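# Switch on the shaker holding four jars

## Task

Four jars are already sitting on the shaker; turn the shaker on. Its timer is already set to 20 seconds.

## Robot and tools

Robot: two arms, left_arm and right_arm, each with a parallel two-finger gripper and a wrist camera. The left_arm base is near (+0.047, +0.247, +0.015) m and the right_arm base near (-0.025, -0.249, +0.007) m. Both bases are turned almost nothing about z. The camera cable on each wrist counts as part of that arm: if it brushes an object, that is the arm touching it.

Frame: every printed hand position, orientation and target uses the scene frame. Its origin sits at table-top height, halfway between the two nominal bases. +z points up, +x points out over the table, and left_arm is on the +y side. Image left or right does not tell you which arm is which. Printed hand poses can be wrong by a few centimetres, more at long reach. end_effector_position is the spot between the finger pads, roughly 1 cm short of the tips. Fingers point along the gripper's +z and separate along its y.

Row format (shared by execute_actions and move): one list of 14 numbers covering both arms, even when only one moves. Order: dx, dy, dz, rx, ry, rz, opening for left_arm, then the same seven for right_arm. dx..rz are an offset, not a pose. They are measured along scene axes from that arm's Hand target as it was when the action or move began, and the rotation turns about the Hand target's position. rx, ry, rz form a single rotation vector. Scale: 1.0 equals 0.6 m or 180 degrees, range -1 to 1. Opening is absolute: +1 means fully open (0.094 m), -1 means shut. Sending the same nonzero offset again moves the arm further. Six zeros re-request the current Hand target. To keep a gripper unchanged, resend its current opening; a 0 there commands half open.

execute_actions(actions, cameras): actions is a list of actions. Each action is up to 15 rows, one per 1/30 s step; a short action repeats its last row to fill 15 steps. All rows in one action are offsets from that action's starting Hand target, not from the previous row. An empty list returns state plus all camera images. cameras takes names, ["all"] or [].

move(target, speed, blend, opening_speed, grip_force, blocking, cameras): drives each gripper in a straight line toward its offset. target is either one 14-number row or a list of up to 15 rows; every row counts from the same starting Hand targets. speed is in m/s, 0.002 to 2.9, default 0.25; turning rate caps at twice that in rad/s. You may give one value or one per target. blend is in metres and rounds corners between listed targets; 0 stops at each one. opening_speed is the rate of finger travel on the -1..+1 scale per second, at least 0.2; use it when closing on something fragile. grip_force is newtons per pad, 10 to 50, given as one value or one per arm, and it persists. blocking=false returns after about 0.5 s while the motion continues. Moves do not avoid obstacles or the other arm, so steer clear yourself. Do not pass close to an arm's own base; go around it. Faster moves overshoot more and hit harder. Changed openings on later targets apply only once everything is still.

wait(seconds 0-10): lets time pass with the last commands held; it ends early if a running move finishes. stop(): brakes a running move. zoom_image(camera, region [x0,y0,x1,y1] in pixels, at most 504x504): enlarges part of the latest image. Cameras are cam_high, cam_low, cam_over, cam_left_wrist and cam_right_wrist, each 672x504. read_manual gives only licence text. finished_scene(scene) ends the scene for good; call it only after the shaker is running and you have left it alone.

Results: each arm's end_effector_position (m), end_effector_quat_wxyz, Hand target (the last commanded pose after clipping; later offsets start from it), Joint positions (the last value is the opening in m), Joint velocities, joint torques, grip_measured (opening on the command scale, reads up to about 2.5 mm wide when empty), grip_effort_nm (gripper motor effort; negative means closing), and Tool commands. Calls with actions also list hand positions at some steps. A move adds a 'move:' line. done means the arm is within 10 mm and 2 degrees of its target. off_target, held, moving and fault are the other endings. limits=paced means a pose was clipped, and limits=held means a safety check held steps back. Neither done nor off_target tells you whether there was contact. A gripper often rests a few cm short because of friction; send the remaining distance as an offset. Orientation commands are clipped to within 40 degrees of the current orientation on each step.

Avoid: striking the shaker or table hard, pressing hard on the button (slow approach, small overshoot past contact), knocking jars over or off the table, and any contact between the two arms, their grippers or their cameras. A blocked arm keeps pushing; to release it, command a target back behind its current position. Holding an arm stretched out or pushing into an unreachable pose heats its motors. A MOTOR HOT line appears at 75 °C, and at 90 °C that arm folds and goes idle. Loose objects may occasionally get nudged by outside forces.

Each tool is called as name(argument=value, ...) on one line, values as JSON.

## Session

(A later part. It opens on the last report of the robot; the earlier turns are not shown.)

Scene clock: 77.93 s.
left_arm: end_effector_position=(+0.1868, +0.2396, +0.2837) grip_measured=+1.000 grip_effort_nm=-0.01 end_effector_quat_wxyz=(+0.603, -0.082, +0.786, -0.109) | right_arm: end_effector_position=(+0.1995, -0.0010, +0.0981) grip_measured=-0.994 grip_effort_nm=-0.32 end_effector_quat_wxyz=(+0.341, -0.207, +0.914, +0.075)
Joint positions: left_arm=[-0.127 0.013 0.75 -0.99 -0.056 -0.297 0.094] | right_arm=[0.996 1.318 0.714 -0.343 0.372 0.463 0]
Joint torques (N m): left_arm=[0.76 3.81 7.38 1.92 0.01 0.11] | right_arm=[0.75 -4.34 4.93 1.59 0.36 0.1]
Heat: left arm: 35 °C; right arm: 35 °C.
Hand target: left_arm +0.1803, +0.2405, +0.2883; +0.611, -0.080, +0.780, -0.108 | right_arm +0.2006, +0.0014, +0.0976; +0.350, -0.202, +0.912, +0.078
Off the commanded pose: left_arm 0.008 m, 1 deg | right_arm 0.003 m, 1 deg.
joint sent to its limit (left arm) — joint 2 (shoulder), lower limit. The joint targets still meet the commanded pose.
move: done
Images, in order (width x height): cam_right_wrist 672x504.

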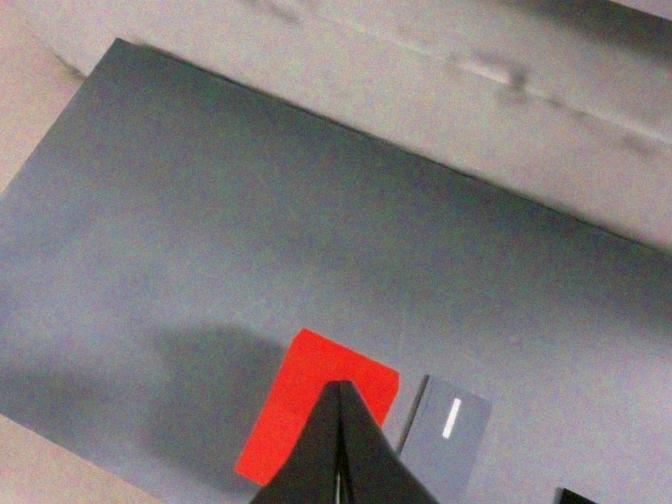

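move(target=[0,0,0,0,0,0,1,0.004,0,-0.015,0,0,0,-1], speed=0.03)

move(target=[0,0,0,0,0,0,1,0,-0.003,-0.019,0,0,0,-1], speed=0.03, cameras=["cam_right_wrist","cam_over"])

zoom_image(camera="cam_right_wrist", region=[200, 250, 500, 500])

Scene clock: 81.83 s.
left_arm: end_effector_position=(+0.1868, +0.2396, +0.2837) grip_measured=+1.000 grip_effort_nm=-0.01 end_effector_quat_wxyz=(+0.603, -0.082, +0.786, -0.109) | right_arm: end_effector_position=(+0.2011, +0.0012, +0.0914) grip_measured=-0.994 grip_effort_nm=-0.32 end_effector_quat_wxyz=(+0.344, -0.205, +0.913, +0.078)
Joint positions: left_arm=[-0.127 0.013 0.75 -0.99 -0.056 -0.297 0.094] | right_arm=[0.996 1.336 0.692 -0.294 0.373 0.463 0]
Joint torques (N m): left_arm=[0.73 3.79 7.39 1.91 0.01 0.11] | right_arm=[-0.02 -4.18 4.68 1.59 0.27 0.03]
Heat: left arm: 35 °C; right arm: 35 °C.
Hand target: left_arm +0.1803, +0.2405, +0.2883; +0.611, -0.080, +0.780, -0.108 | right_arm +0.2030, +0.0014, +0.0886; +0.350, -0.202, +0.912, +0.078
Off the commanded pose: left_arm 0.008 m, 1 deg | right_arm 0.003 m, 1 deg.
joint sent to its limit (left arm) — joint 2 (shoulder), lower limit. The joint targets still meet the commanded pose.
move: done

Scene clock: 82.83 s.
left_arm: end_effector_position=(+0.1868, +0.2396, +0.2837) grip_measured=+1.000 grip_effort_nm=-0.01 end_effector_quat_wxyz=(+0.603, -0.082, +0.786, -0.109) | right_arm: end_effector_position=(+0.2053, +0.0048, +0.0905) grip_measured=-0.994 grip_effort_nm=-0.32 end_effector_quat_wxyz=(+0.361, -0.198, +0.907, +0.089)
Joint positions: left_arm=[-0.127 0.013 0.75 -0.99 -0.056 -0.297 0.094] | right_arm=[0.996 1.341 0.662 -0.216 0.383 0.463 0]
Joint torques (N m): left_arm=[0.75 3.79 7.41 1.91 -0.01 0.11] | right_arm=[-0.49 -3.29 3.93 1.41 0.14 0.01]
Heat: left arm: 35 °C; right arm: 35 °C.
Hand target: left_arm +0.1803, +0.2405, +0.2883; +0.611, -0.080, +0.780, -0.108 | right_arm +0.2030, -0.0004, +0.0772; +0.350, -0.202, +0.912, +0.078
Off the commanded pose: left_arm 0.008 m, 1 deg | right_arm 0.015 m, 2 deg.
joint sent to its limit (left arm) — joint 2 (shoulder), lower limit. The joint targets still meet the commanded pose.
move: off_target (right_arm)
Images, in order (width x height): cam_over 672x504, cam_right_wrist 672x504.

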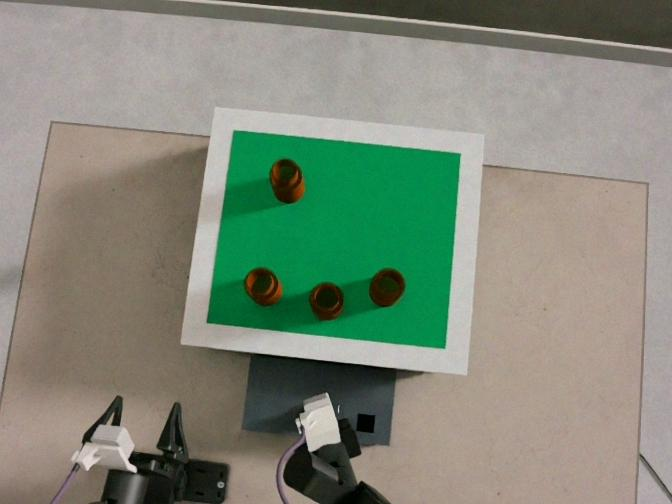

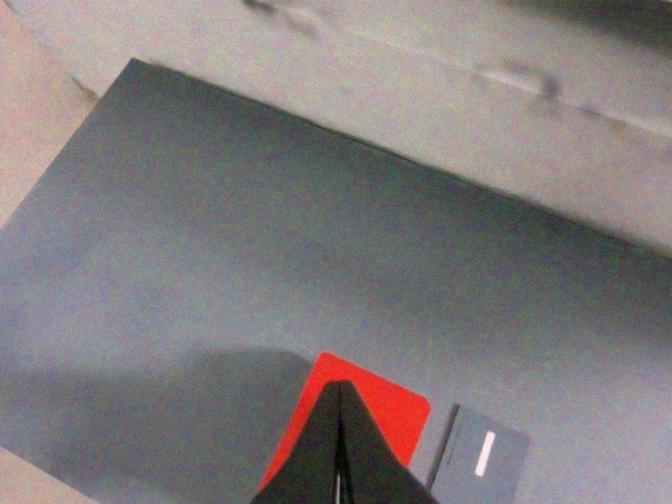

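Scaled by 1.680 from the camera's 672x504 image, which has a finer 960x720 frame.

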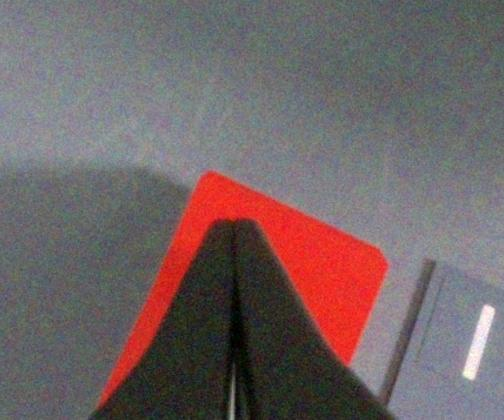

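move(target=[0,0,0,0,0,0,1,-0.003,-0.01,-0.012,0,0,0,-1], speed=0.03, cameras=["cam_right_wrist","cam_over"])

Scene clock: 85.13 s.
left_arm: end_effector_position=(+0.1868, +0.2396, +0.2837) grip_measured=+1.000 grip_effort_nm=-0.01 end_effector_quat_wxyz=(+0.603, -0.082, +0.786, -0.109) | right_arm: end_effector_position=(+0.2072, +0.0060, +0.0882) grip_measured=-0.994 grip_effort_nm=-0.32 end_effector_quat_wxyz=(+0.373, -0.193, +0.902, +0.097)
Joint positions: left_arm=[-0.127 0.013 0.75 -0.99 -0.056 -0.297 0.094] | right_arm=[0.996 1.341 0.629 -0.151 0.389 0.461 0]
Joint torques (N m): left_arm=[0.73 3.74 7.42 1.91 0.01 0.11] | right_arm=[-1.21 -3.99 3.47 1.16 0.02 -0.06]
Heat: left arm: 36 °C; right arm: 35 °C.
Hand target: left_arm +0.1803, +0.2405, +0.2883; +0.611, -0.080, +0.780, -0.108 | right_arm +0.2012, -0.0064, +0.0700; +0.350, -0.202, +0.912, +0.078
Off the commanded pose: left_arm 0.008 m, 1 deg | right_arm 0.023 m, 4 deg.
joint sent to its limit (left arm) — joint 2 (shoulder), lower limit. The joint targets still meet the commanded pose.
move: off_target (right_arm)
Images, in order (width x height): cam_over 672x504, cam_right_wrist 672x504.

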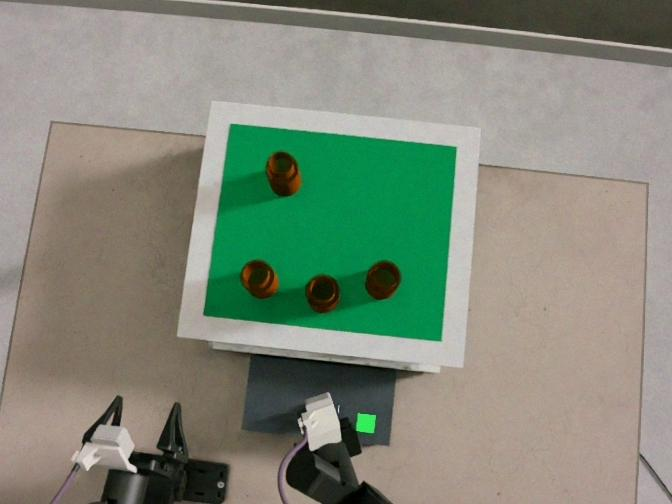

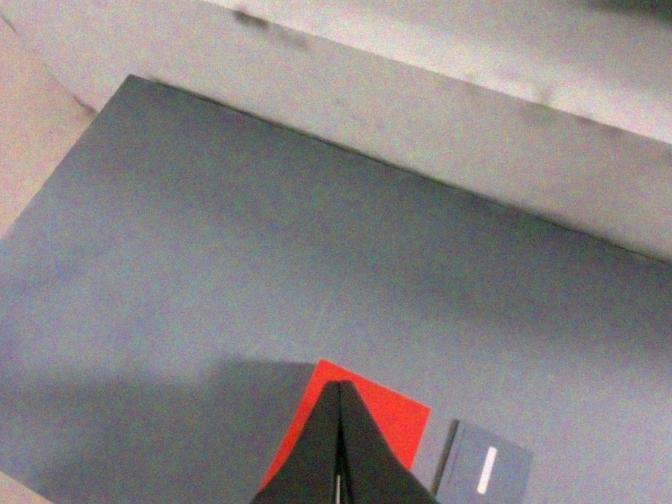

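move(target=[[0,0,0,0,0,0,1,0.003,0.018,0.1,0,0,0,-1],[0,0,0,0,0,0,1,-0.01,0,0.22,0,0,0,-1],[0,0,0,0,0,0,1,-0.06,-0.25,0.28,0,0,0,-1]], speed=0.1, blend=[0.02,0.03,0])

wait(seconds=10, cameras=["cam_over"])

wait(seconds=6, cameras=["cam_over","cam_low"])

wait(seconds=3, cameras=["cam_over"])

Scene clock: 92.03 s.
left_arm: end_effector_position=(+0.1868, +0.2396, +0.2837) grip_measured=+1.000 grip_effort_nm=-0.01 end_effector_quat_wxyz=(+0.603, -0.082, +0.786, -0.109) | right_arm: end_effector_position=(+0.1653, -0.1558, +0.2309) grip_measured=-0.994 grip_effort_nm=-0.32 end_effector_quat_wxyz=(+0.342, -0.201, +0.915, +0.075)
Joint positions: left_arm=[-0.127 0.013 0.75 -0.99 -0.056 -0.297 0.094] | right_arm=[0.441 0.738 0.979 -1.097 0.026 0.03 0]
Joint torques (N m): left_arm=[0.79 3.78 7.36 1.91 0.01 0.11] | right_arm=[-0.87 0.01 7.02 1.44 -0.06 -0.09]
Heat: left arm: 36 °C; right arm: 34 °C.
Hand target: left_arm +0.1803, +0.2405, +0.2883; +0.611, -0.080, +0.780, -0.108 | right_arm +0.1653, -0.1564, +0.2379; +0.349, -0.202, +0.912, +0.078
Off the commanded pose: left_arm 0.008 m, 1 deg | right_arm 0.007 m, 1 deg.
joint sent to its limit (left arm) — joint 2 (shoulder), lower limit. The joint targets still meet the commanded pose.
move: done

Scene clock: 102.03 s.
left_arm: end_effector_position=(+0.1868, +0.2396, +0.2837) grip_measured=+1.000 grip_effort_nm=-0.01 end_effector_quat_wxyz=(+0.603, -0.082, +0.786, -0.109) | right_arm: end_effector_position=(+0.1653, -0.1557, +0.2309) grip_measured=-0.994 grip_effort_nm=-0.32 end_effector_quat_wxyz=(+0.342, -0.202, +0.915, +0.075)
Joint positions: left_arm=[-0.127 0.013 0.75 -0.99 -0.056 -0.297 0.094] | right_arm=[0.441 0.738 0.979 -1.097 0.026 0.03 0]
Joint torques (N m): left_arm=[0.75 3.79 7.41 1.92 0 0.11] | right_arm=[-0.87 -0.03 6.98 1.41 -0.05 -0.07]
Heat: left arm: 36 °C; right arm: 35 °C.
Hand target: left_arm +0.1803, +0.2405, +0.2883; +0.611, -0.080, +0.780, -0.108 | right_arm +0.1653, -0.1565, +0.2380; +0.349, -0.202, +0.912, +0.078
Tool commands: left_gripper/opening=+1.0 right_gripper/opening=-1.0
Off the commanded pose: left_arm 0.008 m, 1 deg | right_arm 0.007 m, 1 deg.
wait: 10.00 s; at rest by 0.17 s
Images, in order (width x height): cam_over 672x504.

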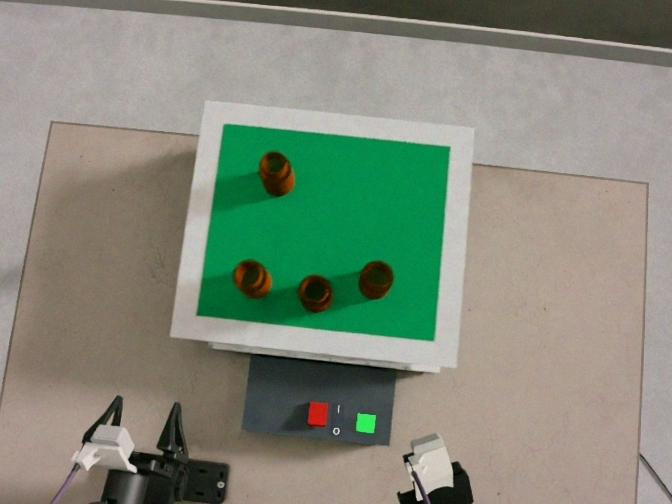

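Scene clock: 108.03 s.
left_arm: end_effector_position=(+0.1868, +0.2396, +0.2837) grip_measured=+1.000 grip_effort_nm=-0.01 end_effector_quat_wxyz=(+0.603, -0.082, +0.786, -0.109) | right_arm: end_effector_position=(+0.1653, -0.1557, +0.2309) grip_measured=-0.994 grip_effort_nm=-0.32 end_effector_quat_wxyz=(+0.342, -0.202, +0.915, +0.075)
Joint positions: left_arm=[-0.127 0.013 0.75 -0.99 -0.056 -0.297 0.094] | right_arm=[0.441 0.738 0.979 -1.097 0.026 0.03 0]
Joint torques (N m): left_arm=[0.73 3.81 7.39 1.92 0.01 0.11] | right_arm=[-0.85 0.01 7.02 1.41 -0.06 -0.09]
Heat: left arm: 36 °C; right arm: 35 °C.
Hand target: left_arm +0.1803, +0.2405, +0.2883; +0.611, -0.080, +0.780, -0.108 | right_arm +0.1653, -0.1565, +0.2380; +0.349, -0.202, +0.912, +0.078
Tool commands: left_gripper/opening=+1.0 right_gripper/opening=-1.0
Off the commanded pose: left_arm 0.008 m, 1 deg | right_arm 0.007 m, 1 deg.
wait: 6.00 s; at rest by 0.17 s
Images, in order (width x height): cam_low 672x504, cam_over 672x504.

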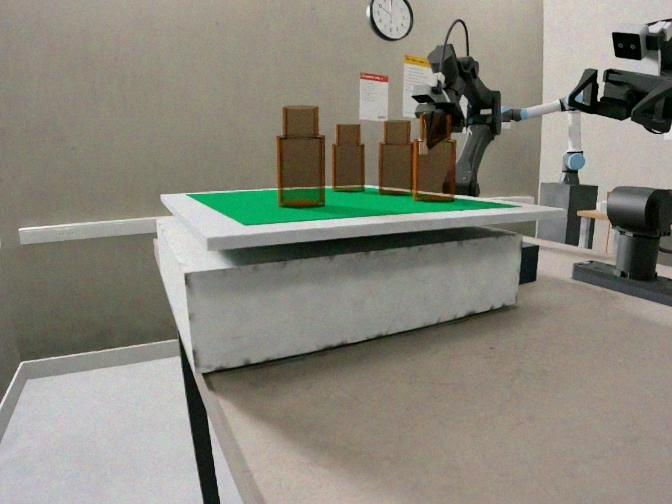

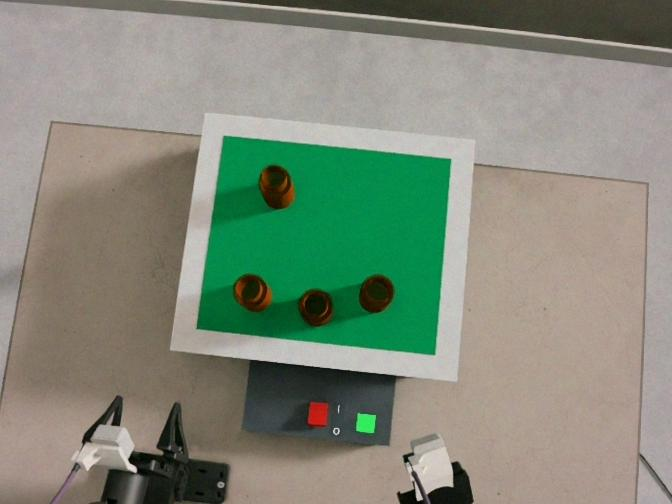

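Scene clock: 111.03 s.
left_arm: end_effector_position=(+0.1868, +0.2396, +0.2837) grip_measured=+1.000 grip_effort_nm=-0.01 end_effector_quat_wxyz=(+0.603, -0.082, +0.786, -0.109) | right_arm: end_effector_position=(+0.1653, -0.1557, +0.2309) grip_measured=-0.994 grip_effort_nm=-0.32 end_effector_quat_wxyz=(+0.342, -0.202, +0.915, +0.075)
Joint positions: left_arm=[-0.127 0.013 0.75 -0.99 -0.056 -0.297 0.094] | right_arm=[0.441 0.738 0.979 -1.097 0.026 0.03 0]
Joint torques (N m): left_arm=[0.76 3.77 7.43 1.92 0.02 0.11] | right_arm=[-0.9 0.03 7.02 1.39 -0.08 -0.06]
Heat: left arm: 36 °C; right arm: 35 °C.
Hand target: left_arm +0.1803, +0.2405, +0.2883; +0.611, -0.080, +0.780, -0.108 | right_arm +0.1653, -0.1565, +0.2380; +0.349, -0.202, +0.912, +0.078
Tool commands: left_gripper/opening=+1.0 right_gripper/opening=-1.0
Off the commanded pose: left_arm 0.008 m, 1 deg | right_arm 0.007 m, 1 deg.
wait: 3.00 s; at rest by 0.17 s
Images, in order (width x height): cam_over 672x504.

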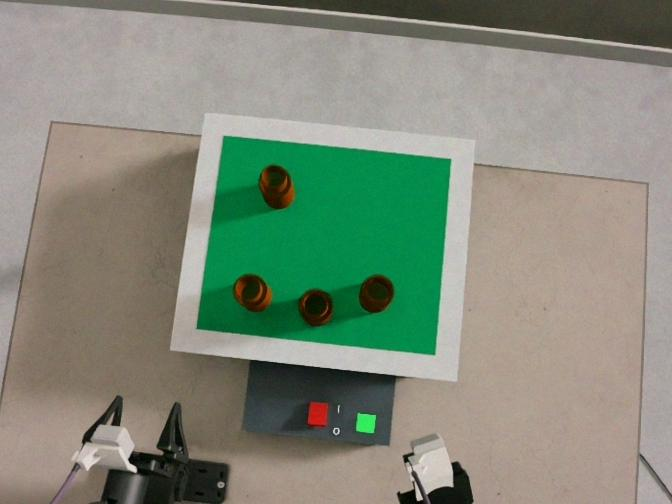

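Stopped; all jars upright on the mat.

finished_scene(scene=2)

The scene is finished: the task was done.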